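# Move the ring from the stake into the blue tray

## Task

Lift the ring up and clear of the stake, then set it down so that it rests flat on the bottom of the blue tray, and it must stay that way after the robot lets go.

## Robot and tools

Robot: two arms, left_arm and right_arm, mounted on opposite sides of a table. The scene frame has its origin at the table centre, +z up, and the table top at z = +0.020 m. left_arm's base sits at (-0.005, +0.460, +0.128) m, right_arm's at (-0.015, -0.464, +0.124) m, so left_arm is on the +y side. Arm names do not match image sides. Each arm is a six-joint arm with a parallel gripper and a wrist camera (cam_left_wrist, cam_right_wrist, both 896x504). Loose objects may occasionally get nudged by something else.

Frames: each arm reports its hand pose, velocities and targets in its own base frame. Offsets you command are along the axes of that arm's current Hand target. The fingers point along the gripper's +x and open along its y. end_effector_position is the point between the fingers, about 3 to 4 cm behind the tips; only the last 1.5 cm of each finger's inner face is flat.

execute_actions(actions, cameras): actions is a list of actions; each action is a table of up to 15 rows, one row per 1/30 s control step; a short table repeats its final row to fill 15 steps. Every row has 14 numbers in [-1, 1]: left_arm dx, dy, dz, rx, ry, rz, opening, then right_arm the same seven, always both arms. dx..rz are an offset from that arm's Hand target as it stood when the action began, not from the previous row; a new action starts from the new Hand target, so repeating an offset moves further. Scale: 1.0 = 0.6 m for dx, dy, dz and 180 degrees for the rotation vector rx, ry, rz. Six zeros re-command the current Hand target. The opening is absolute, not an offset: +1 fully open (0.080 m), -1 fully closed; empty fingers meet near -0.78. Closing fully takes at least about 0.6 s. cameras: list of names, ["all"], or []; by default images come only with an empty actions list. An empty list also reports the scene number and task. An unknown camera name invalidates the call.

move(target, speed, blend, opening_speed, grip_force, blocking, cameras): target is one 14-number row laid out as above, or a list of up to 15 such rows; every row is an offset from the Hand targets at the start of the move, not from the row before. Grippers travel in straight lines, ending together, within 10 s in total. speed: top path speed in m/s, 0.002 to 4.3, default 0.25 (turning up to twice that in rad/s); one value or one per target. blend: corner rounding in metres for a list; 0 means stop at each point. opening_speed: rate of opening change per second on the -1..+1 scale, at least 0.2. grip_force: newtons per finger pad, 8 to 34, one value or one per arm; it persists. blocking=false returns after about 0.5 s while the move continues. The result adds a move: line giving the ending (done, off_target, moving, held, blocked, fault) and any limits (paced = pose clipped, held = steps withheld). Arms not named in the ending reached their pose within 8 mm and 2 degrees. Moves do not avoid obstacles or the other arm.

wait(seconds 0..10): lets the scene run with last commands held; a running move continues. stop(): brakes a running move. zoom_image(camera, region): enlarges [x0, y0, x1, y1] pixels (at most 504 by 504) of the newest image from cam_left_wrist or cam_right_wrist. read_manual(section): licence texts only. finished_scene(scene): ends the current scene, given its number; irreversible.

Results: Hand target is the last commanded pose after clipping, and the base for the next offsets. The real gripper often stops short or sags, more at long reach; resend, or send the missing distance. grip_measured is the measured opening on the command scale (may be off by about 2 mm; reads narrower under squeeze). To hold something, command roughly 0.08 below grip_measured at first touch. grip_effort_n is the gripper motor effort (negative = closing), not pad force. Joint torques include the arm's own weight; External joint torques estimate outside loads. Tool commands lists current gripper commands; to keep a gripper unchanged, resend its current opening, because 0 means half open. Each step of control clips orientation to within 32 degrees of the measured one.

Avoid: dropping the ring, releasing it while moving, knocking anything off the table, slamming or pushing hard into the tray, stake or table, and any contact between the arms or grippers (even modest contact can fail the run). The wrist-camera cable touching things counts as contact. Contact torque at a joint's limit (waist 17.2, shoulder 21.3, elbow 21.3, wrist pitch 5.61, wrist yaw 5.59, wrist roll 5.24 N m) stops that arm for 10 s; fast far jumps trigger an over-speed fault; long stretching or pushing heats motors (MOTOR HOT from 50 °C, fault at 95 °C). Do not route paths close to an arm's own base. If blocked appears, command the target back from the obstacle. Check position and tilt after each move.

Each tool is called after "Call:" as name(argument=value, ...) on one line, values as JSON.

## Session

Call:
execute_actions(actions=[])

Scene clock: 0.00 s.
left_arm: end_effector_position=(+0.3106, -0.0253, +0.1904) grip_measured=+1.000 grip_effort_n=n/a end_effector_quat_wxyz=(+0.817, +0.288, +0.304, -0.397) | right_arm: end_effector_position=(+0.2024, +0.0663, +0.1705) grip_measured=+1.000 grip_effort_n=n/a end_effector_quat_wxyz=(+0.768, -0.130, +0.308, +0.547)
Joint positions: left_arm=[0.193 1.321 1.079 -0.824 0.595 1.132 0.08] | right_arm=[-0.273 1.205 0.889 -1.255 -0.907 -1.397 0.08]
Joint velocities: within noise
Joint torques (N m): no reading
External joint torques (N m): no reading
Motor temperatures (°C): left_arm=[29 29 30 30 33 32] | right_arm=[28 30 27 30 30 33]
Heat: left arm: hottest wrist yaw 33 °C (+0.0 °C/min); right arm: hottest wrist roll 33 °C (+0.0 °C/min).
Hand target: left_arm +0.3106, -0.0254, +0.1907; +0.817, +0.288, +0.303, -0.397 | right_arm +0.2026, +0.0665, +0.1711; +0.768, -0.131, +0.307, +0.547
Tool commands: left_gripper/opening=+1.0 right_gripper/opening=+1.0

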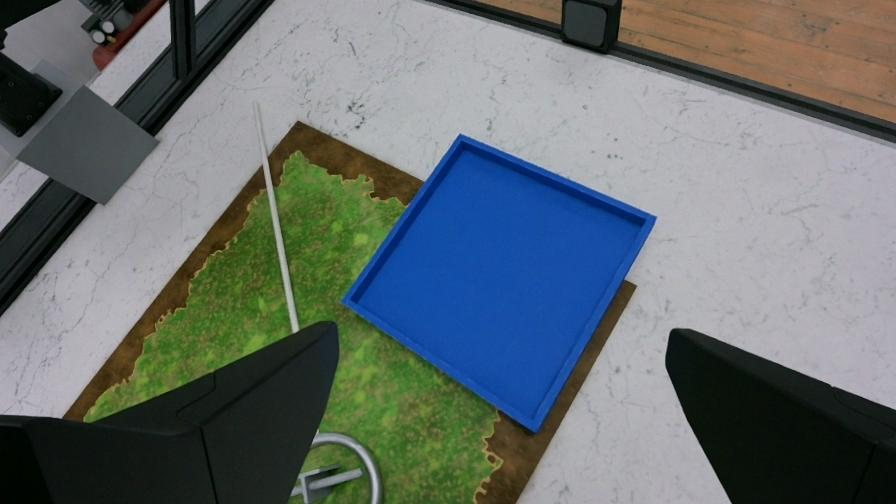

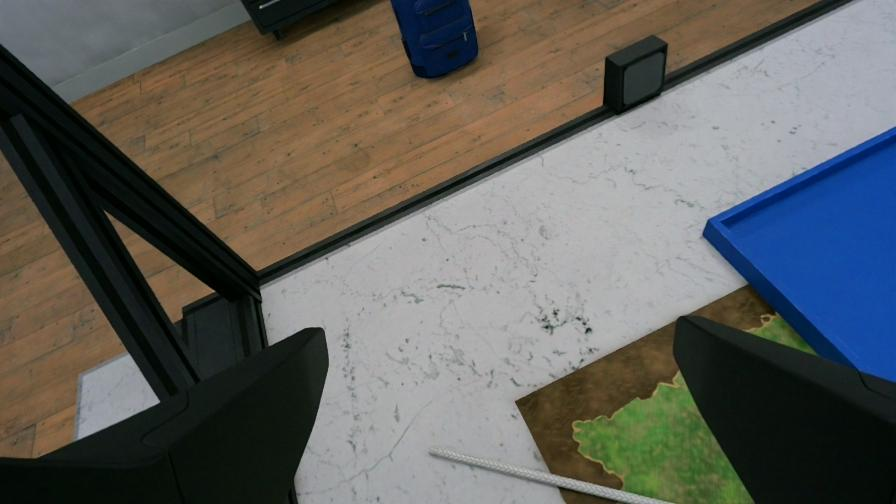

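Call:
move(target=[-0.07,0.165,-0.008,-0.331,0.2485,0.0525,1,0,0,0,0,0,0,1], speed=0.4, cameras=["all"])

Scene clock: 25.30 s.
left_arm: end_effector_position=(+0.3678, +0.0475, +0.2424) grip_measured=+1.000 grip_effort_n=-2.1 end_effector_quat_wxyz=(+0.768, +0.010, +0.640, +0.004) | right_arm: end_effector_position=(+0.2024, +0.0663, +0.1705) grip_measured=+1.000 grip_effort_n=-0.2 end_effector_quat_wxyz=(+0.768, -0.130, +0.308, +0.547)
Joint positions: left_arm=[0.131 1.881 2.058 -1.565 0.006 0.139 0.08] | right_arm=[-0.273 1.205 0.889 -1.255 -0.907 -1.397 0.08]
Joint torques (N m): left_arm=[0.11 -6.07 6.23 0.35 -0.18 -0.12] | right_arm=[0.06 -2.97 4.72 0.52 -0.63 0]
External joint torques (N m): left_arm=[0.1 1.9 0.62 -0.31 -0.17 -0.12] | right_arm=[0.09 -0.1 -0.84 0.22 -0.11 0.01]
Heat: left arm: hottest wrist yaw 33 °C (+0.0 °C/min); right arm: hottest wrist roll 33 °C (+0.0 °C/min).
Hand target: left_arm +0.3698, +0.0492, +0.2406; +0.707, +0.001, +0.707, -0.001 | right_arm +0.2026, +0.0665, +0.1711; +0.768, -0.131, +0.307, +0.547
Off the commanded pose: left_arm 0.003 m, 10 deg | right_arm 0.001 m, 0 deg.
joint sent to its limit (left arm) — joint 4 (wrist pitch), lower limit. The joint targets are off in orientation, not in position.
move: off_target (left_arm)

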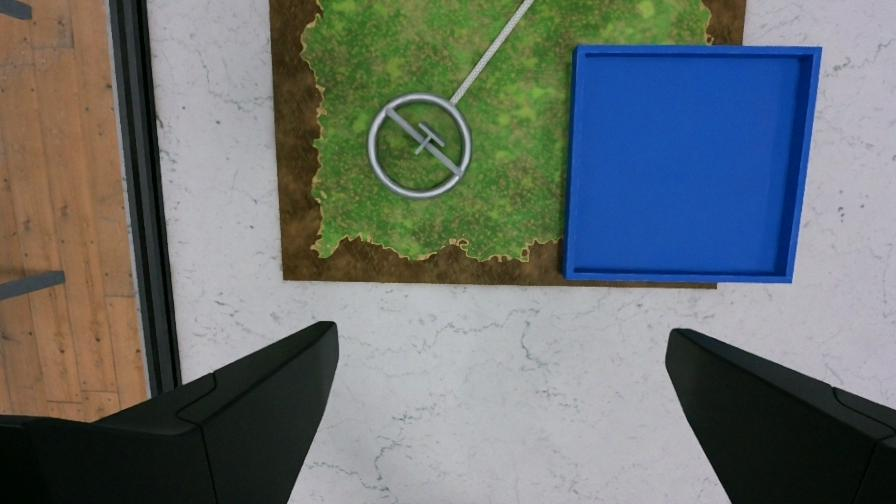

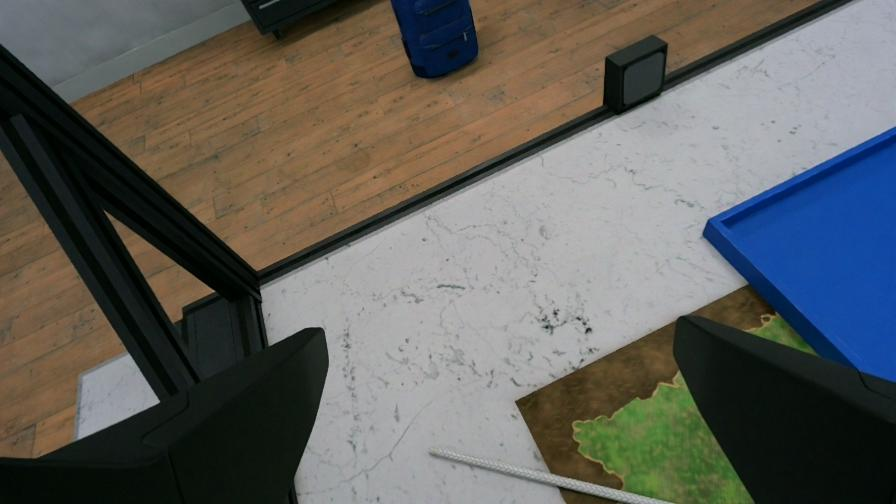

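Call:
zoom_image(camera="cam_left_wrist", region=[320, 40, 540, 240])

Scaled by 2.291 from the camera's 896x504 image, which has a finer 1280x720 frame.

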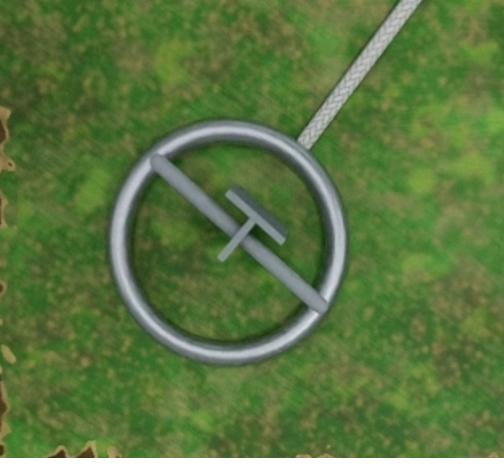

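Call:
move(target=[0.35,0.043,-0.16,0,-0.333,0,1,0,0,0,0,0,0,1], speed=0.4, cameras=["cam_left_wrist"])

Call:
zoom_image(camera="cam_left_wrist", region=[300, 100, 600, 400])

Scene clock: 55.10 s.
left_arm: end_effector_position=(+0.2758, +0.0761, +0.0331) grip_measured=+1.000 grip_effort_n=-2.1 end_effector_quat_wxyz=(+0.967, +0.004, +0.256, +0.000) | right_arm: end_effector_position=(+0.2024, +0.0663, +0.1705) grip_measured=+1.000 grip_effort_n=-0.7 end_effector_quat_wxyz=(+0.768, -0.130, +0.308, +0.547)
Joint positions: left_arm=[0.481 1.437 0.13 0.736 0.412 0.261 0.08] | right_arm=[-0.273 1.205 0.889 -1.255 -0.907 -1.397 0.08]
Joint torques (N m): left_arm=[0.14 -2.12 3.22 1.76 0.34 -0.09] | right_arm=[-0.02 -2.99 4.66 0.51 -0.65 0]
External joint torques (N m): left_arm=[0.12 1.14 -1.1 0.18 0.21 -0.09] | right_arm=[-0.01 -0.1 -0.9 0.22 -0.12 0]
Motor temperatures (°C): left_arm=[29 34 35 31 33 32] | right_arm=[28 31 30 30 30 33]
Heat: left arm: hottest elbow 35 °C (+5.4 °C/min); right arm: hottest wrist roll 33 °C (+0.0 °C/min).
Hand target: left_arm +0.2740, +0.0751, +0.0307; +0.966, +0.000, +0.259, -0.001 | right_arm +0.2026, +0.0665, +0.1711; +0.768, -0.131, +0.307, +0.547
Off the commanded pose: left_arm 0.003 m, 1 deg | right_arm 0.001 m, 0 deg.
move: done
Images, in order (width x height): cam_left_wrist 896x504.

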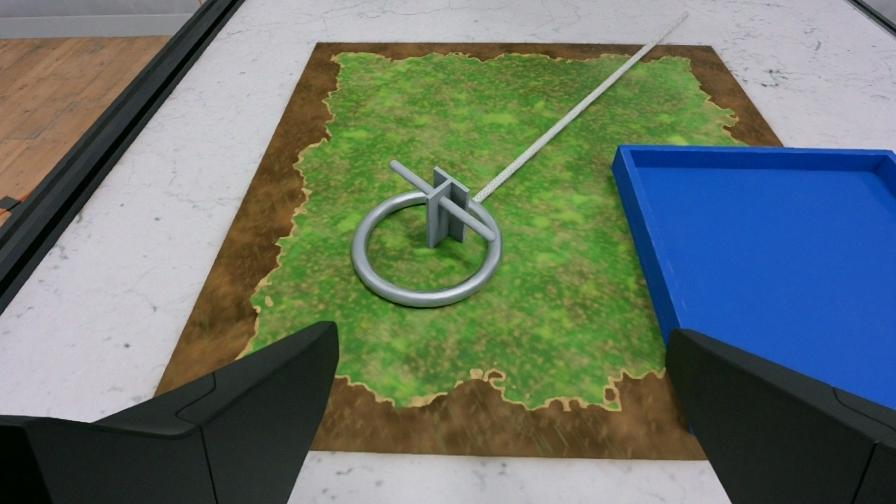

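Scaled by 1.680 from the camera's 896x504 image, which has a finer 1280x720 frame.

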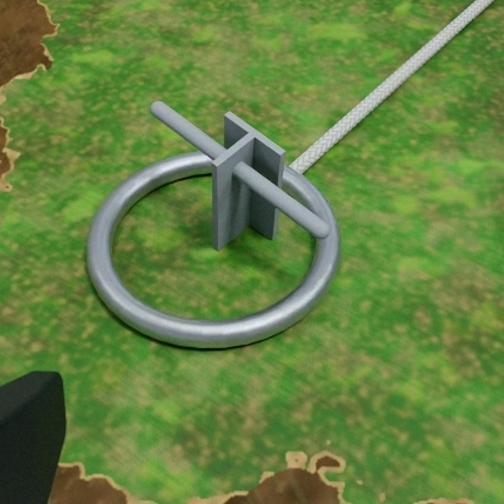

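Call:
move(target=[0.174,0.09,0.108,-0.283,0.276,0.07,-0.2,0,0,0,0,0,0,1], speed=0.3, cameras=["cam_left_wrist"])

Scene clock: 165.60 s.
left_arm: end_effector_position=(+0.3963, +0.1283, +0.0382) grip_measured=-0.196 grip_effort_n=-19.8 end_effector_quat_wxyz=(+0.680, -0.371, +0.599, +0.205) | right_arm: end_effector_position=(+0.2024, +0.0663, +0.1705) grip_measured=+1.000 grip_effort_n=-0.2 end_effector_quat_wxyz=(+0.768, -0.130, +0.308, +0.547)
Joint positions: left_arm=[0.396 2.087 1.514 -0.874 0.231 -0.465 0.026] | right_arm=[-0.273 1.205 0.889 -1.255 -0.907 -1.397 0.08]
Joint torques (N m): left_arm=[0.1 -7.21 6.17 0.22 0.27 -0.1] | right_arm=[-0.06 -2.88 4.69 0.53 -0.64 -0.01]
External joint torques (N m): left_arm=[0.09 2.37 0.43 -0.34 0.16 -0.11] | right_arm=[-0.06 0.06 -0.95 0.24 -0.09 -0.01]
Motor temperatures (°C): left_arm=[29 31 32 36 33 32] | right_arm=[28 32 31 30 31 33]
Heat: left arm: hottest wrist pitch 36 °C (+1.0 °C/min); right arm: hottest wrist roll 33 °C (+0.0 °C/min).
Hand target: left_arm +0.3970, +0.1288, +0.0344; +0.675, -0.374, +0.601, +0.206 | right_arm +0.2026, +0.0665, +0.1711; +0.768, -0.131, +0.307, +0.547
Off the commanded pose: left_arm 0.004 m, 1 deg | right_arm 0.001 m, 0 deg.
move: done
Images, in order (width x height): cam_left_wrist 896x504.

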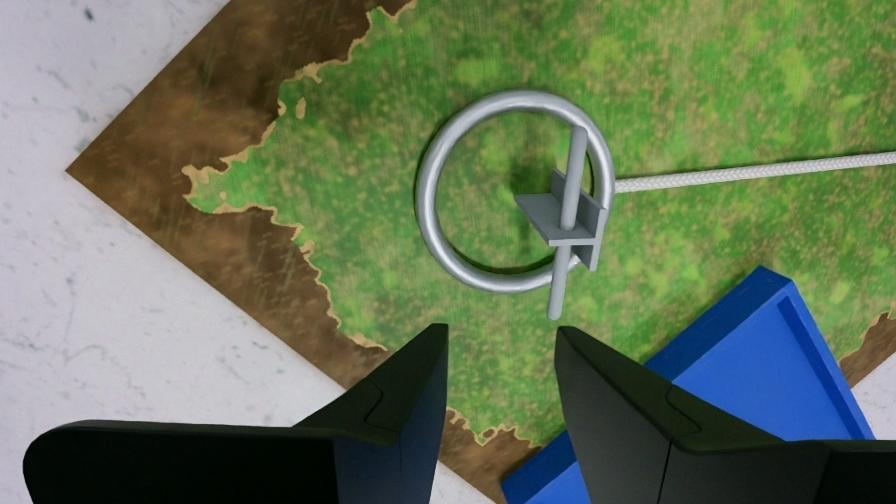

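Call:
move(target=[0.118,0.034,0.01,0,0,0,-0.2,0,0,0,0,0,0,1], speed=0.15, cameras=["cam_left_wrist"])

Call:
zoom_image(camera="cam_left_wrist", region=[380, 180, 700, 440])

Scene clock: 188.60 s.
left_arm: end_effector_position=(+0.4019, +0.1349, -0.0330) grip_measured=-0.196 grip_effort_n=-19.8 end_effector_quat_wxyz=(+0.680, -0.373, +0.596, +0.207) | right_arm: end_effector_position=(+0.2024, +0.0663, +0.1705) grip_measured=+1.000 grip_effort_n=-0.7 end_effector_quat_wxyz=(+0.768, -0.130, +0.308, +0.547)
Joint positions: left_arm=[0.406 2.228 1.433 -0.65 0.232 -0.462 0.026] | right_arm=[-0.273 1.205 0.889 -1.255 -0.907 -1.397 0.08]
Joint torques (N m): left_arm=[0.21 -7.72 4.31 0.64 0.27 0.13] | right_arm=[-0.02 -2.91 4.6 0.51 -0.63 -0.02]
External joint torques (N m): left_arm=[0.2 2.27 -0.89 0.11 0.16 0.12] | right_arm=[-0.02 -0.03 -0.96 0.23 -0.1 -0.01]
Heat: left arm: hottest elbow 35 °C (+3.0 °C/min); right arm: hottest wrist roll 33 °C (+0.0 °C/min).
Hand target: left_arm +0.3996, +0.1341, -0.0393; +0.675, -0.374, +0.601, +0.206 | right_arm +0.2026, +0.0665, +0.1711; +0.768, -0.131, +0.307, +0.547
Off the commanded pose: left_arm 0.007 m, 1 deg | right_arm 0.001 m, 0 deg.
move: done
Images, in order (width x height): cam_left_wrist 896x504.

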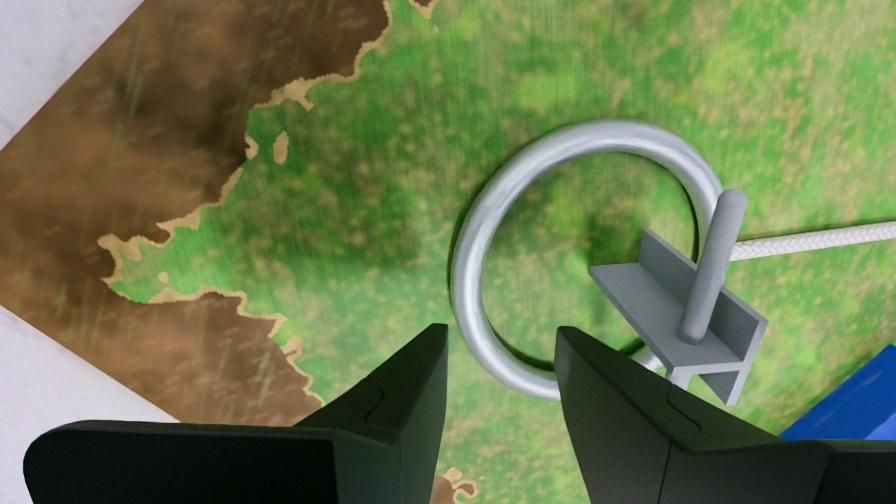

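Scaled by 1.575 from the camera's 896x504 image, which has a finer 1280x720 frame.

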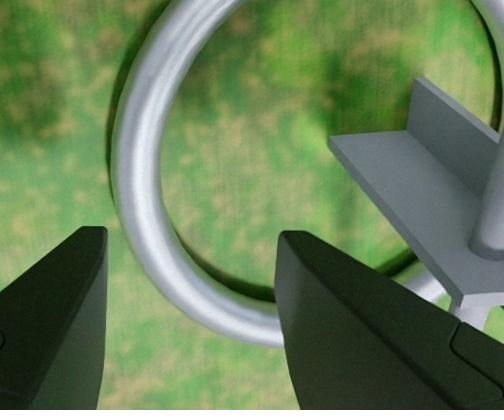

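Call:
move(target=[0.056,0.0155,0,0,0,0,-0.25,0,0,0,0,0,0,1], speed=0.08, cameras=["cam_left_wrist"])

Scene clock: 206.13 s.
left_arm: end_effector_position=(+0.4047, +0.1364, -0.0628) grip_measured=-0.246 grip_effort_n=-19.3 end_effector_quat_wxyz=(+0.684, -0.374, +0.591, +0.205) | right_arm: end_effector_position=(+0.2024, +0.0663, +0.1705) grip_measured=+1.000 grip_effort_n=-0.7 end_effector_quat_wxyz=(+0.768, -0.130, +0.308, +0.547)
Joint positions: left_arm=[0.407 2.295 1.407 -0.545 0.236 -0.462 0.024] | right_arm=[-0.273 1.205 0.889 -1.255 -0.907 -1.397 0.08]
Joint torques (N m): left_arm=[0.02 -6.62 3.59 0.71 0.15 0.12] | right_arm=[-0.08 -2.92 4.66 0.54 -0.64 0.01]
External joint torques (N m): left_arm=[0.08 3.5 -1.37 0.13 0.03 0.11] | right_arm=[-0.09 -0.06 -0.87 0.26 -0.1 0.01]
Motor temperatures (°C): left_arm=[29 37 34 34 33 32] | right_arm=[28 32 31 30 31 33]
Heat: left arm: hottest shoulder 37 °C (+6.1 °C/min); right arm: hottest wrist roll 33 °C (+0.0 °C/min).
Hand target: left_arm +0.3993, +0.1342, -0.0741; +0.675, -0.374, +0.601, +0.206 | right_arm +0.2026, +0.0665, +0.1711; +0.768, -0.131, +0.307, +0.547
Off the commanded pose: left_arm 0.013 m, 2 deg | right_arm 0.001 m, 0 deg.
move: off_target (left_arm)
Images, in order (width x height): cam_left_wrist 896x504.

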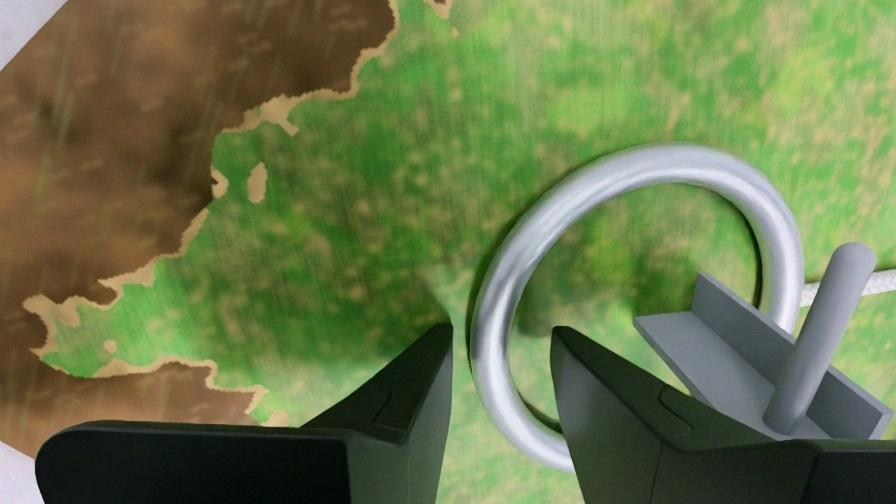

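Call:
move(target=[0.01,0.003,0,0,0,0,-0.25,0,0,0,0,0,0,1], speed=0.05)

Scene clock: 213.20 s.
left_arm: end_effector_position=(+0.4044, +0.1368, -0.0642) grip_measured=-0.246 grip_effort_n=-19.3 end_effector_quat_wxyz=(+0.684, -0.375, +0.591, +0.206) | right_arm: end_effector_position=(+0.2024, +0.0663, +0.1705) grip_measured=+1.000 grip_effort_n=-0.2 end_effector_quat_wxyz=(+0.768, -0.130, +0.308, +0.547)
Joint positions: left_arm=[0.409 2.297 1.404 -0.538 0.237 -0.462 0.024] | right_arm=[-0.273 1.205 0.889 -1.255 -0.907 -1.397 0.08]
Joint torques (N m): left_arm=[-0.07 -5.38 3.44 1.55 0.13 0.14] | right_arm=[0.01 -2.97 4.7 0.53 -0.66 -0.01]
External joint torques (N m): left_arm=[-0.12 4.7 -1.48 0.98 0.01 0.12] | right_arm=[0.03 -0.09 -0.89 0.23 -0.12 0]
Heat: left arm: hottest shoulder 37 °C (+6.1 °C/min); right arm: hottest wrist roll 33 °C (+0.0 °C/min).
Hand target: left_arm +0.3992, +0.1344, -0.0803; +0.675, -0.374, +0.601, +0.206 | right_arm +0.2026, +0.0665, +0.1711; +0.768, -0.131, +0.307, +0.547
Off the commanded pose: left_arm 0.017 m, 2 deg | right_arm 0.001 m, 0 deg.
move: off_target (left_arm)

Call:
move(target=[-0.014,-0.002,0.0,0,0,0,-0.25,0,0,0,0,0,0,1], speed=0.05)

Call:
move(target=[0,0,0,0,0,0,-0.85,0,0,0,0,0,0,1], opening_speed=0.5, cameras=["cam_left_wrist"])

Scene clock: 219.37 s.
left_arm: end_effector_position=(+0.4037, +0.1368, -0.0642) grip_measured=-0.246 grip_effort_n=-18.4 end_effector_quat_wxyz=(+0.684, -0.374, +0.592, +0.205) | right_arm: end_effector_position=(+0.2024, +0.0663, +0.1705) grip_measured=+1.000 grip_effort_n=-0.2 end_effector_quat_wxyz=(+0.768, -0.130, +0.308, +0.547)
Joint positions: left_arm=[0.41 2.297 1.404 -0.542 0.237 -0.459 0.024] | right_arm=[-0.273 1.205 0.889 -1.255 -0.907 -1.397 0.08]
Joint torques (N m): left_arm=[0.06 -7.58 3.89 0.14 0.13 0.15] | right_arm=[-0.03 -2.97 4.59 0.52 -0.64 -0.02]
External joint torques (N m): left_arm=[0.14 2.53 -1.05 -0.43 0.01 0.14] | right_arm=[-0.03 -0.09 -1 0.22 -0.1 -0.02]
Heat: left arm: hottest shoulder 37 °C (+6.1 °C/min); right arm: hottest wrist roll 33 °C (+0.0 °C/min).
Hand target: left_arm +0.3984, +0.1351, -0.0719; +0.675, -0.374, +0.601, +0.206 | right_arm +0.2026, +0.0665, +0.1711; +0.768, -0.131, +0.307, +0.547
Off the commanded pose: left_arm 0.009 m, 1 deg | right_arm 0.001 m, 0 deg.
move: off_target (left_arm)

Scene clock: 220.77 s.
left_arm: end_effector_position=(+0.4019, +0.1387, -0.0644) grip_measured=-0.615 grip_effort_n=-83.5 end_effector_quat_wxyz=(+0.681, -0.376, +0.593, +0.208) | right_arm: end_effector_position=(+0.2024, +0.0663, +0.1705) grip_measured=+1.000 grip_effort_n=-0.2 end_effector_quat_wxyz=(+0.768, -0.130, +0.308, +0.547)
Joint positions: left_arm=[0.415 2.297 1.404 -0.547 0.236 -0.459 0.007] | right_arm=[-0.273 1.205 0.889 -1.255 -0.907 -1.397 0.08]
Joint torques (N m): left_arm=[-0.36 -7.61 3.86 0.48 0.14 0.13] | right_arm=[0 -2.93 4.64 0.52 -0.64 0]
External joint torques (N m): left_arm=[-0.37 2.54 -1.11 -0.09 0.02 0.12] | right_arm=[0 -0.04 -0.96 0.22 -0.1 0.01]
Heat: left arm: hottest shoulder 37 °C (+6.0 °C/min); right arm: hottest wrist roll 33 °C (+0.0 °C/min).
Hand target: left_arm +0.3984, +0.1351, -0.0720; +0.675, -0.374, +0.601, +0.206 | right_arm +0.2026, +0.0665, +0.1711; +0.768, -0.131, +0.307, +0.547
Off the commanded pose: left_arm 0.009 m, 1 deg | right_arm 0.001 m, 0 deg.
move: off_target (left_arm)
Images, in order (width x height): cam_left_wrist 896x504.

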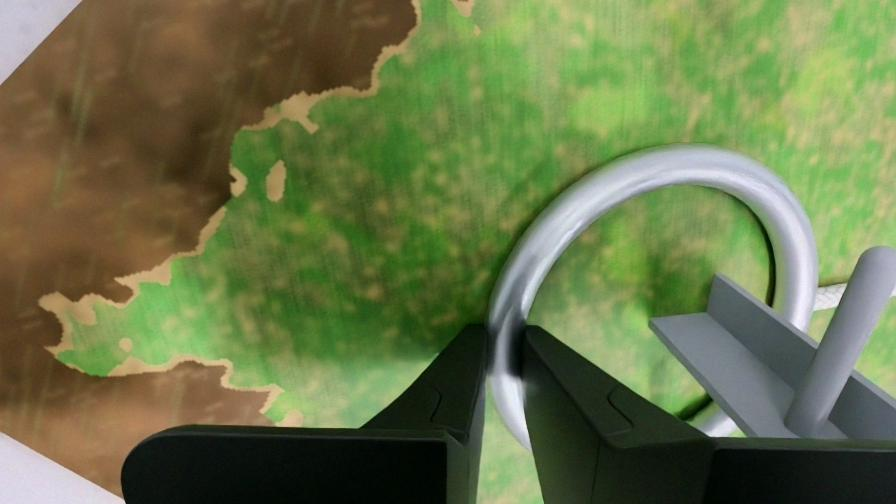

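Call:
move(target=[-0.037,-0.0103,0.0375,0,0,0,-0.85,0,0,0,0,0,0,1], speed=0.06, cameras=["cam_left_wrist"])

Scene clock: 264.03 s.
left_arm: end_effector_position=(+0.4121, +0.1512, -0.0468) grip_measured=-0.615 grip_effort_n=-83.5 end_effector_quat_wxyz=(+0.676, -0.374, +0.600, +0.208) | right_arm: end_effector_position=(+0.2024, +0.0663, +0.1705) grip_measured=+1.000 grip_effort_n=-0.2 end_effector_quat_wxyz=(+0.768, -0.130, +0.308, +0.547)
Joint positions: left_arm=[0.432 2.317 1.528 -0.674 0.236 -0.436 0.007] | right_arm=[-0.273 1.205 0.889 -1.255 -0.907 -1.397 0.08]
Joint torques (N m): left_arm=[-0.08 -8.51 6.04 0.25 0.23 0.14] | right_arm=[0.01 -2.86 4.68 0.53 -0.63 0]
External joint torques (N m): left_arm=[-0.02 1.96 0.86 -0.26 0.11 0.13] | right_arm=[0.01 0.03 -0.91 0.23 -0.08 0]
Heat: left arm: hottest shoulder 41 °C (+4.1 °C/min); right arm: hottest wrist roll 33 °C (+0.0 °C/min).
Hand target: left_arm +0.4135, +0.1520, -0.0489; +0.675, -0.374, +0.601, +0.206 | right_arm +0.2026, +0.0665, +0.1711; +0.768, -0.131, +0.307, +0.547
Off the commanded pose: left_arm 0.003 m, 0 deg | right_arm 0.001 m, 0 deg.
move: done
Images, in order (width x height): cam_left_wrist 896x504.

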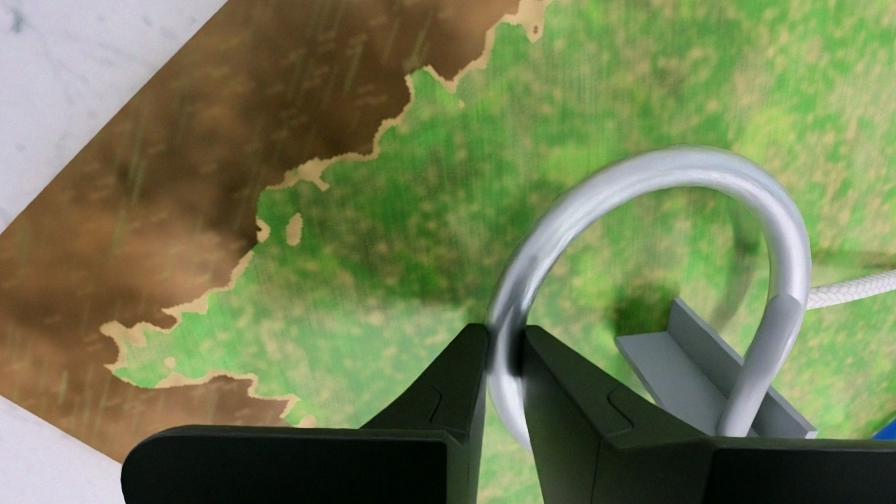

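Call:
move(target=[-0.0387,-0.0105,-0.0308,0.043,-0.161,0,-0.85,0,0,0,0,0,0,1], speed=0.06, cameras=["cam_left_wrist"])

Scene clock: 296.97 s.
left_arm: end_effector_position=(+0.3991, +0.1374, -0.0320) grip_measured=-0.615 grip_effort_n=-83.5 end_effector_quat_wxyz=(+0.822, -0.267, +0.435, +0.253) | right_arm: end_effector_position=(+0.2024, +0.0663, +0.1705) grip_measured=+1.000 grip_effort_n=-0.2 end_effector_quat_wxyz=(+0.768, -0.130, +0.308, +0.547)
Joint positions: left_arm=[0.326 2.032 0.959 0.057 -0.015 -0.455 0.007] | right_arm=[-0.273 1.205 0.889 -1.255 -0.907 -1.397 0.08]
Joint torques (N m): left_arm=[-0.15 -9.9 4.04 1.51 -0.19 0.08] | right_arm=[0 -2.95 4.67 0.52 -0.62 0]
External joint torques (N m): left_arm=[-0.17 -1.49 -0.9 0.31 -0.15 0.06] | right_arm=[0 -0.07 -0.9 0.23 -0.09 0]
Heat: left arm: hottest shoulder 41 °C (+2.0 °C/min); right arm: hottest wrist roll 33 °C (+0.0 °C/min).
Hand target: left_arm +0.4014, +0.1380, -0.0248; +0.828, -0.265, +0.426, +0.252 | right_arm +0.2026, +0.0665, +0.1711; +0.768, -0.131, +0.307, +0.547
Off the commanded pose: left_arm 0.008 m, 1 deg | right_arm 0.001 m, 0 deg.
move: done
Images, in order (width x height): cam_left_wrist 896x504.

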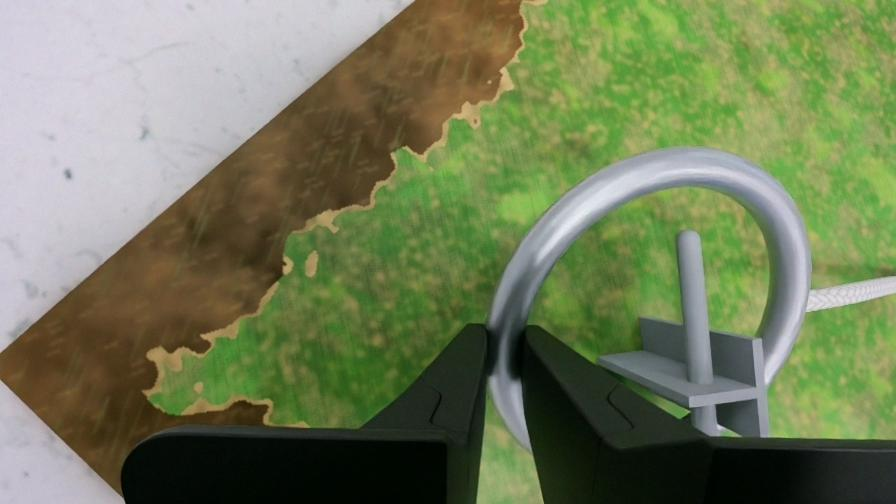

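Call:
move(target=[-0.0112,-0.003,0.0066,0,0,0,-0.85,0,0,0,0,0,0,1], speed=0.06, cameras=["cam_left_wrist"])

Scene clock: 311.60 s.
left_arm: end_effector_position=(+0.3977, +0.1370, -0.0254) grip_measured=-0.615 grip_effort_n=-83.5 end_effector_quat_wxyz=(+0.822, -0.267, +0.435, +0.253) | right_arm: end_effector_position=(+0.2024, +0.0663, +0.1705) grip_measured=+1.000 grip_effort_n=-0.7 end_effector_quat_wxyz=(+0.768, -0.130, +0.308, +0.547)
Joint positions: left_arm=[0.326 2.008 0.959 0.032 -0.015 -0.455 0.007] | right_arm=[-0.273 1.205 0.889 -1.255 -0.907 -1.397 0.08]
Joint torques (N m): left_arm=[-0.18 -9.77 5 1.1 -0.2 0.08] | right_arm=[-0.01 -2.94 4.7 0.51 -0.63 -0.01]
External joint torques (N m): left_arm=[-0.26 -1.52 0.07 -0.07 -0.16 0.07] | right_arm=[0.01 -0.06 -0.85 0.22 -0.1 0]
Motor temperatures (°C): left_arm=[29 44 34 35 33 32] | right_arm=[28 32 32 30 31 33]
Heat: left arm: hottest shoulder 44 °C (+4.0 °C/min); right arm: hottest wrist roll 33 °C (+0.0 °C/min).
Hand target: left_arm +0.4014, +0.1380, -0.0168; +0.828, -0.265, +0.426, +0.252 | right_arm +0.2026, +0.0665, +0.1711; +0.768, -0.131, +0.307, +0.547
Off the commanded pose: left_arm 0.009 m, 1 deg | right_arm 0.001 m, 0 deg.
move: off_target (left_arm)
Images, in order (width x height): cam_left_wrist 896x504.

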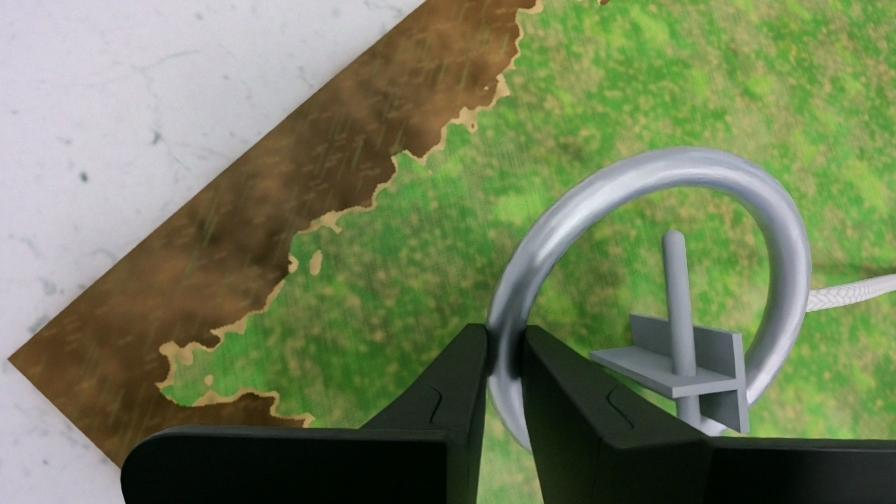

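Call:
move(target=[-0.0348,-0.0094,-0.0525,0,0,0,-0.85,0,0,0,0,0,0,1], speed=0.05, cameras=["cam_left_wrist"])

Scene clock: 323.07 s.
left_arm: end_effector_position=(+0.3746, +0.1087, -0.0198) grip_measured=-0.615 grip_effort_n=-83.5 end_effector_quat_wxyz=(+0.823, -0.264, +0.435, +0.252) | right_arm: end_effector_position=(+0.2024, +0.0663, +0.1705) grip_measured=+1.000 grip_effort_n=-0.7 end_effector_quat_wxyz=(+0.768, -0.130, +0.308, +0.547)
Joint positions: left_arm=[0.264 1.904 0.826 0.062 -0.049 -0.501 0.007] | right_arm=[-0.273 1.205 0.889 -1.255 -0.907 -1.397 0.08]
Joint torques (N m): left_arm=[-0.07 -8.74 4.13 1.52 -0.22 -0.12] | right_arm=[-0.03 -2.97 4.68 0.52 -0.64 0]
External joint torques (N m): left_arm=[-0.12 -1.32 -0.72 0.35 -0.16 -0.13] | right_arm=[-0.01 -0.14 -0.87 0.22 -0.11 0]
Heat: left arm: hottest shoulder 44 °C (+3.0 °C/min); right arm: hottest wrist roll 33 °C (+0.0 °C/min).
Hand target: left_arm +0.3764, +0.1092, -0.0137; +0.828, -0.265, +0.426, +0.252 | right_arm +0.2026, +0.0665, +0.1711; +0.768, -0.131, +0.307, +0.547
Off the commanded pose: left_arm 0.006 m, 1 deg | right_arm 0.001 m, 0 deg.
move: done
Images, in order (width x height): cam_left_wrist 896x504.

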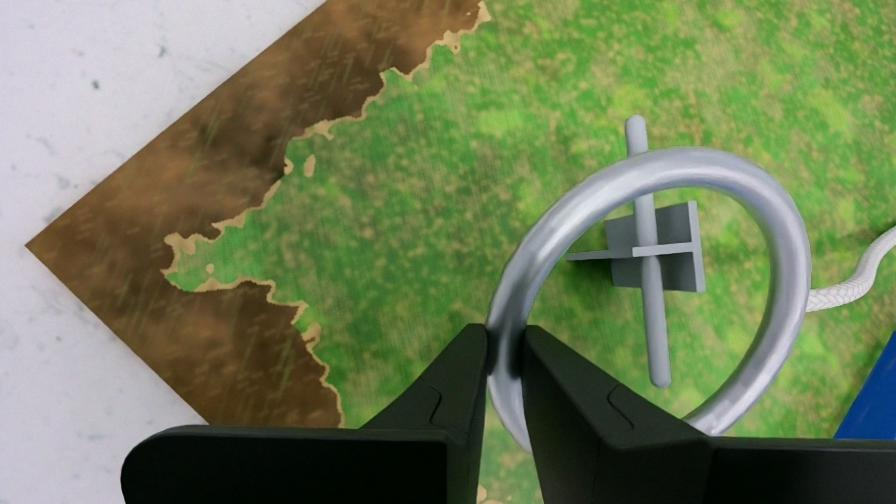

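Call:
move(target=[[-0.012,-0.0032,-0.0218,0,0,0,-0.85,0,0,0,0,0,0,1],[-0.138,-0.0368,0.0527,0,0,0,-0.85,0,0,0,0,0,0,1]], speed=0.1, blend=0.01, cameras=["cam_left_wrist"])

Scene clock: 333.17 s.
left_arm: end_effector_position=(+0.3624, +0.0967, +0.0671) grip_measured=-0.615 grip_effort_n=-83.5 end_effector_quat_wxyz=(+0.822, -0.264, +0.438, +0.252) | right_arm: end_effector_position=(+0.2024, +0.0663, +0.1705) grip_measured=+1.000 grip_effort_n=-0.2 end_effector_quat_wxyz=(+0.768, -0.130, +0.308, +0.547)
Joint positions: left_arm=[0.235 1.634 0.926 -0.317 -0.064 -0.525 0.007] | right_arm=[-0.273 1.205 0.889 -1.255 -0.907 -1.397 0.08]
Joint torques (N m): left_arm=[-0.16 -7.66 6.98 1.1 -0.23 -0.12] | right_arm=[-0.12 -2.95 4.67 0.51 -0.64 -0.01]
External joint torques (N m): left_arm=[-0.17 -1.1 0.91 -0.08 -0.17 -0.14] | right_arm=[-0.11 -0.07 -0.91 0.21 -0.11 0]
Heat: left arm: hottest shoulder 45 °C (+5.1 °C/min); right arm: hottest wrist roll 33 °C (+0.0 °C/min).
Hand target: left_arm +0.3665, +0.0978, +0.0764; +0.828, -0.265, +0.426, +0.252 | right_arm +0.2026, +0.0665, +0.1711; +0.768, -0.131, +0.307, +0.547
Off the commanded pose: left_arm 0.010 m, 2 deg | right_arm 0.001 m, 0 deg.
move: off_target (left_arm); blend cut to 0.0075 m at target 1
Images, in order (width x height): cam_left_wrist 896x504.

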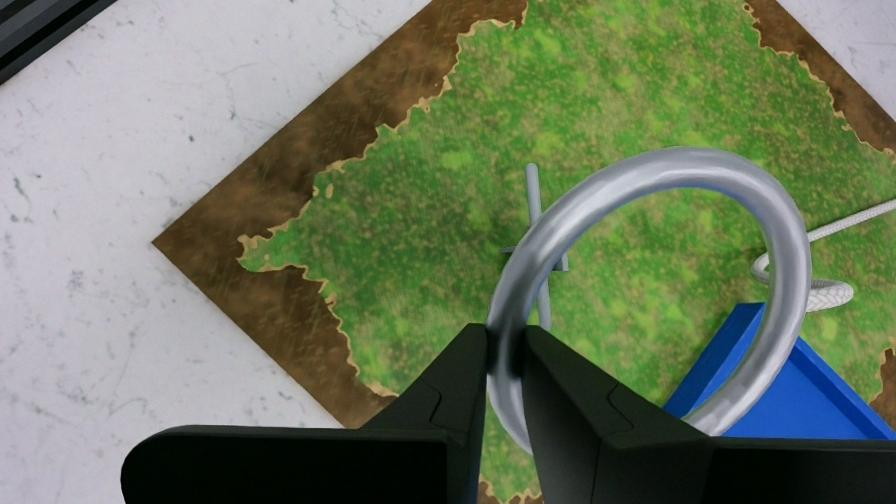

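Call:
move(target=[[-0.039,-0.267,-0.187,0.114,0.198,-0.043,-0.85,0,0,0,0,0,0,1],[0.067,-0.239,-0.25,0.114,0.198,-0.043,-0.85,0,0,0,0,0,0,1]], speed=0.2, blend=0.02, cameras=["cam_left_wrist"])

Scene clock: 358.77 s.
left_arm: end_effector_position=(+0.3940, -0.0963, +0.0027) grip_measured=-0.615 grip_effort_n=-83.5 end_effector_quat_wxyz=(+0.709, -0.207, +0.674, +0.029) | right_arm: end_effector_position=(+0.2024, +0.0663, +0.1705) grip_measured=+1.000 grip_effort_n=-0.2 end_effector_quat_wxyz=(+0.768, -0.130, +0.308, +0.547)
Joint positions: left_arm=[-0.158 2.098 1.378 -0.722 0.222 -0.51 0.007] | right_arm=[-0.273 1.205 0.889 -1.255 -0.907 -1.397 0.08]
Joint torques (N m): left_arm=[0.02 -7.93 4.77 0.69 0.37 0.11] | right_arm=[-0.05 -2.96 4.68 0.53 -0.64 -0.01]
External joint torques (N m): left_arm=[0.03 1.43 -0.68 0.13 0.26 0.1] | right_arm=[-0.05 -0.1 -0.91 0.23 -0.11 0]
Heat: left arm: hottest shoulder 44 °C (+3.0 °C/min); right arm: hottest elbow 33 °C (+1.0 °C/min).
Hand target: left_arm +0.3935, -0.0975, +0.0002; +0.707, -0.207, +0.676, +0.026 | right_arm +0.2026, +0.0665, +0.1711; +0.768, -0.131, +0.307, +0.547
Off the commanded pose: left_arm 0.003 m, 0 deg | right_arm 0.001 m, 0 deg.
move: done
Images, in order (width x height): cam_left_wrist 896x504.

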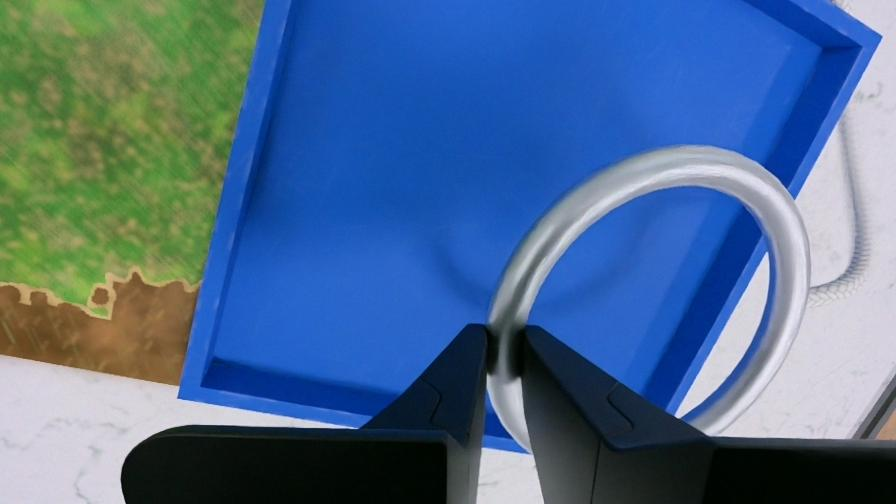

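Call:
move(target=[0.0966,0.026,0,0,0,0,-0.85,0,0,0,0,0,0,1], speed=0.1, cameras=["cam_left_wrist"])

Scene clock: 370.70 s.
left_arm: end_effector_position=(+0.3954, -0.0967, -0.0555) grip_measured=-0.615 grip_effort_n=-83.5 end_effector_quat_wxyz=(+0.710, -0.207, +0.672, +0.028) | right_arm: end_effector_position=(+0.2024, +0.0663, +0.1705) grip_measured=+1.000 grip_effort_n=-0.7 end_effector_quat_wxyz=(+0.768, -0.130, +0.308, +0.547)
Joint positions: left_arm=[-0.158 2.219 1.308 -0.525 0.224 -0.51 0.007] | right_arm=[-0.273 1.205 0.889 -1.255 -0.907 -1.397 0.08]
Joint torques (N m): left_arm=[-0.06 -7.67 4.14 0.74 0.34 0.12] | right_arm=[-0.04 -2.96 4.72 0.51 -0.63 -0.01]
External joint torques (N m): left_arm=[0.05 1.93 -0.77 0.16 0.22 0.1] | right_arm=[-0.05 -0.05 -0.86 0.22 -0.1 0]
Heat: left arm: hottest shoulder 43 °C (-1.0 °C/min); right arm: hottest elbow 33 °C (+1.0 °C/min).
Hand target: left_arm +0.3935, -0.0975, -0.0599; +0.707, -0.208, +0.676, +0.026 | right_arm +0.2026, +0.0665, +0.1711; +0.768, -0.131, +0.307, +0.547
Off the commanded pose: left_arm 0.005 m, 1 deg | right_arm 0.001 m, 0 deg.
move: done
Images, in order (width x height): cam_left_wrist 896x504.

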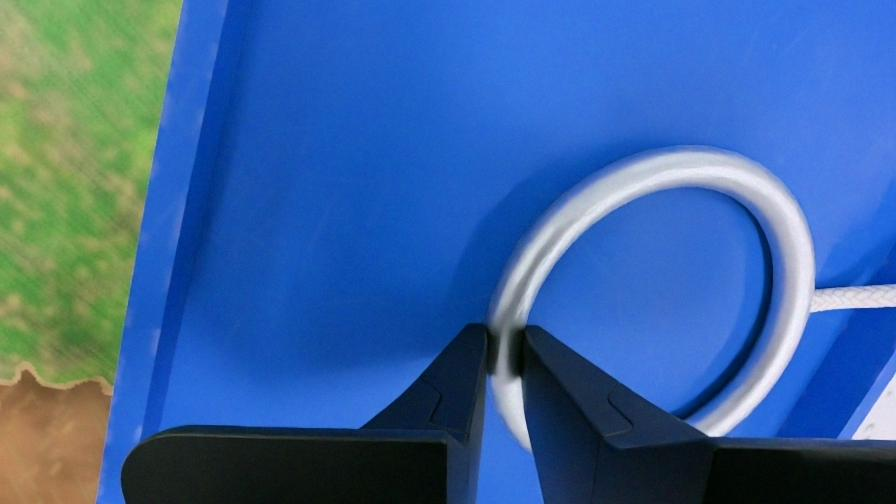

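Nearly down. Lower a little more, then release gently.

Call:
move(target=[0.011,0.003,0,0,0,0,-0.85,0,0,0,0,0,0,1], speed=0.05)

Call:
move(target=[0,0,0,0,0,0,-0.25,0,0,0,0,0,0,1], opening_speed=0.4, cameras=["cam_left_wrist"])

Scene clock: 377.50 s.
left_arm: end_effector_position=(+0.3972, -0.0975, -0.0580) grip_measured=-0.615 grip_effort_n=-83.5 end_effector_quat_wxyz=(+0.712, -0.209, +0.670, +0.025) | right_arm: end_effector_position=(+0.2024, +0.0663, +0.1705) grip_measured=+1.000 grip_effort_n=-0.7 end_effector_quat_wxyz=(+0.768, -0.130, +0.308, +0.547)
Joint positions: left_arm=[-0.158 2.226 1.306 -0.507 0.227 -0.51 0.007] | right_arm=[-0.273 1.205 0.889 -1.255 -0.907 -1.397 0.08]
Joint torques (N m): left_arm=[-0.06 -6.69 3.7 1 0.22 0.12] | right_arm=[-0.03 -2.91 4.68 0.53 -0.63 -0.02]
External joint torques (N m): left_arm=[-0.08 2.92 -1.15 0.42 0.11 0.11] | right_arm=[-0.02 -0.07 -0.88 0.23 -0.1 -0.01]
Heat: left arm: hottest shoulder 43 °C (-1.0 °C/min); right arm: hottest elbow 33 °C (+1.0 °C/min).
Hand target: left_arm +0.3934, -0.0974, -0.0667; +0.706, -0.207, +0.676, +0.026 | right_arm +0.2026, +0.0665, +0.1711; +0.768, -0.131, +0.307, +0.547
Off the commanded pose: left_arm 0.009 m, 1 deg | right_arm 0.001 m, 0 deg.
move: off_target (left_arm)

Scene clock: 379.13 s.
left_arm: end_effector_position=(+0.3984, -0.1013, -0.0576) grip_measured=-0.255 grip_effort_n=20.2 end_effector_quat_wxyz=(+0.714, -0.211, +0.668, +0.018) | right_arm: end_effector_position=(+0.2024, +0.0663, +0.1705) grip_measured=+1.000 grip_effort_n=-0.7 end_effector_quat_wxyz=(+0.768, -0.130, +0.308, +0.547)
Joint positions: left_arm=[-0.162 2.227 1.306 -0.497 0.238 -0.51 0.024] | right_arm=[-0.273 1.205 0.889 -1.255 -0.907 -1.397 0.08]
Joint torques (N m): left_arm=[0.31 -6.77 3.76 0.28 -0.19 0.11] | right_arm=[-0.07 -2.94 4.65 0.51 -0.64 -0.02]
External joint torques (N m): left_arm=[0.35 2.88 -1.14 -0.32 -0.31 0.1] | right_arm=[-0.08 -0.06 -0.92 0.22 -0.11 -0.01]
Heat: left arm: hottest shoulder 42 °C (-2.0 °C/min); right arm: hottest elbow 33 °C (+1.0 °C/min).
Hand target: left_arm +0.3934, -0.0973, -0.0668; +0.707, -0.207, +0.676, +0.026 | right_arm +0.2026, +0.0665, +0.1711; +0.768, -0.131, +0.307, +0.547
Off the commanded pose: left_arm 0.011 m, 2 deg | right_arm 0.001 m, 0 deg.
move: off_target (left_arm)
Images, in order (width x height): cam_left_wrist 896x504.

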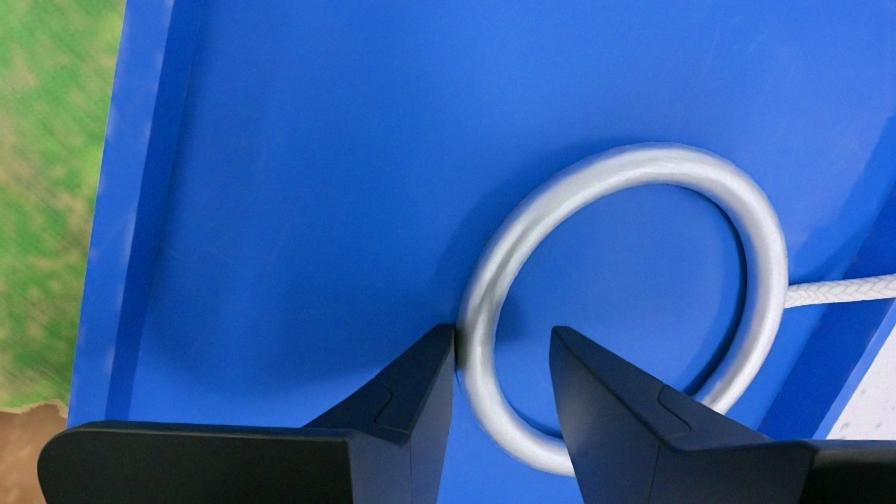

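Call:
move(target=[[-0.05,-0.003,0,0,0,0,-0.25,0,0,0,0,0,0,1],[-0.17,-0.03,0,0,0,0,-0.25,0,0,0,0,0,0,1]], speed=0.12, blend=0.01, cameras=["cam_left_wrist"])

Scene clock: 386.33 s.
left_arm: end_effector_position=(+0.3882, -0.0900, +0.0316) grip_measured=-0.254 grip_effort_n=17.0 end_effector_quat_wxyz=(+0.702, -0.208, +0.681, +0.027) | right_arm: end_effector_position=(+0.2024, +0.0663, +0.1705) grip_measured=+1.000 grip_effort_n=-0.7 end_effector_quat_wxyz=(+0.768, -0.130, +0.308, +0.547)
Joint positions: left_arm=[-0.14 2.042 1.419 -0.84 0.235 -0.489 0.024] | right_arm=[-0.273 1.205 0.889 -1.255 -0.907 -1.397 0.08]
Joint torques (N m): left_arm=[0.15 -9.58 5.9 0.22 0.02 0.13] | right_arm=[-0.02 -2.95 4.69 0.51 -0.64 0.01]
External joint torques (N m): left_arm=[0.16 -0.48 0.3 -0.31 -0.1 0.12] | right_arm=[0.01 -0.04 -0.94 0.21 -0.1 0.02]
Heat: left arm: hottest shoulder 42 °C (-2.0 °C/min); right arm: hottest elbow 33 °C (+1.0 °C/min).
Hand target: left_arm +0.3905, -0.0890, +0.0365; +0.707, -0.207, +0.676, +0.026 | right_arm +0.2026, +0.0665, +0.1711; +0.768, -0.131, +0.307, +0.547
Off the commanded pose: left_arm 0.005 m, 1 deg | right_arm 0.001 m, 0 deg.
move: done
Images, in order (width x height): cam_left_wrist 896x504.

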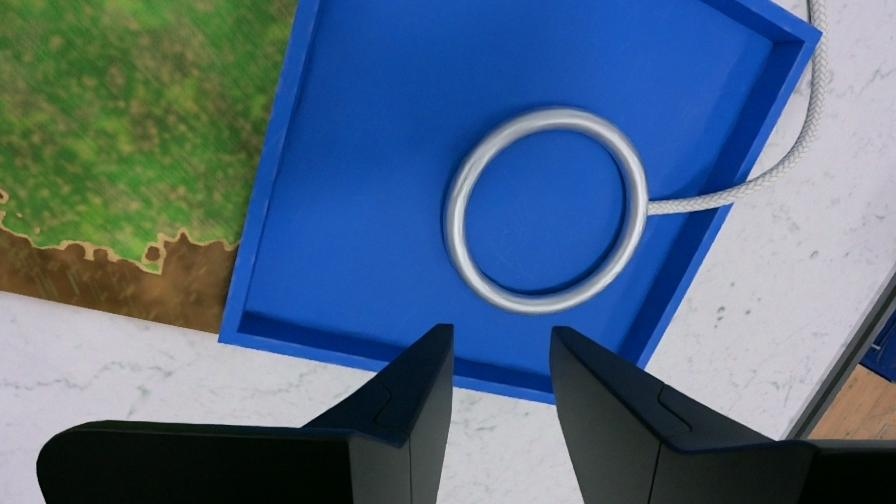

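Call:
finished_scene(scene=2)

The scene is finished: the task was done.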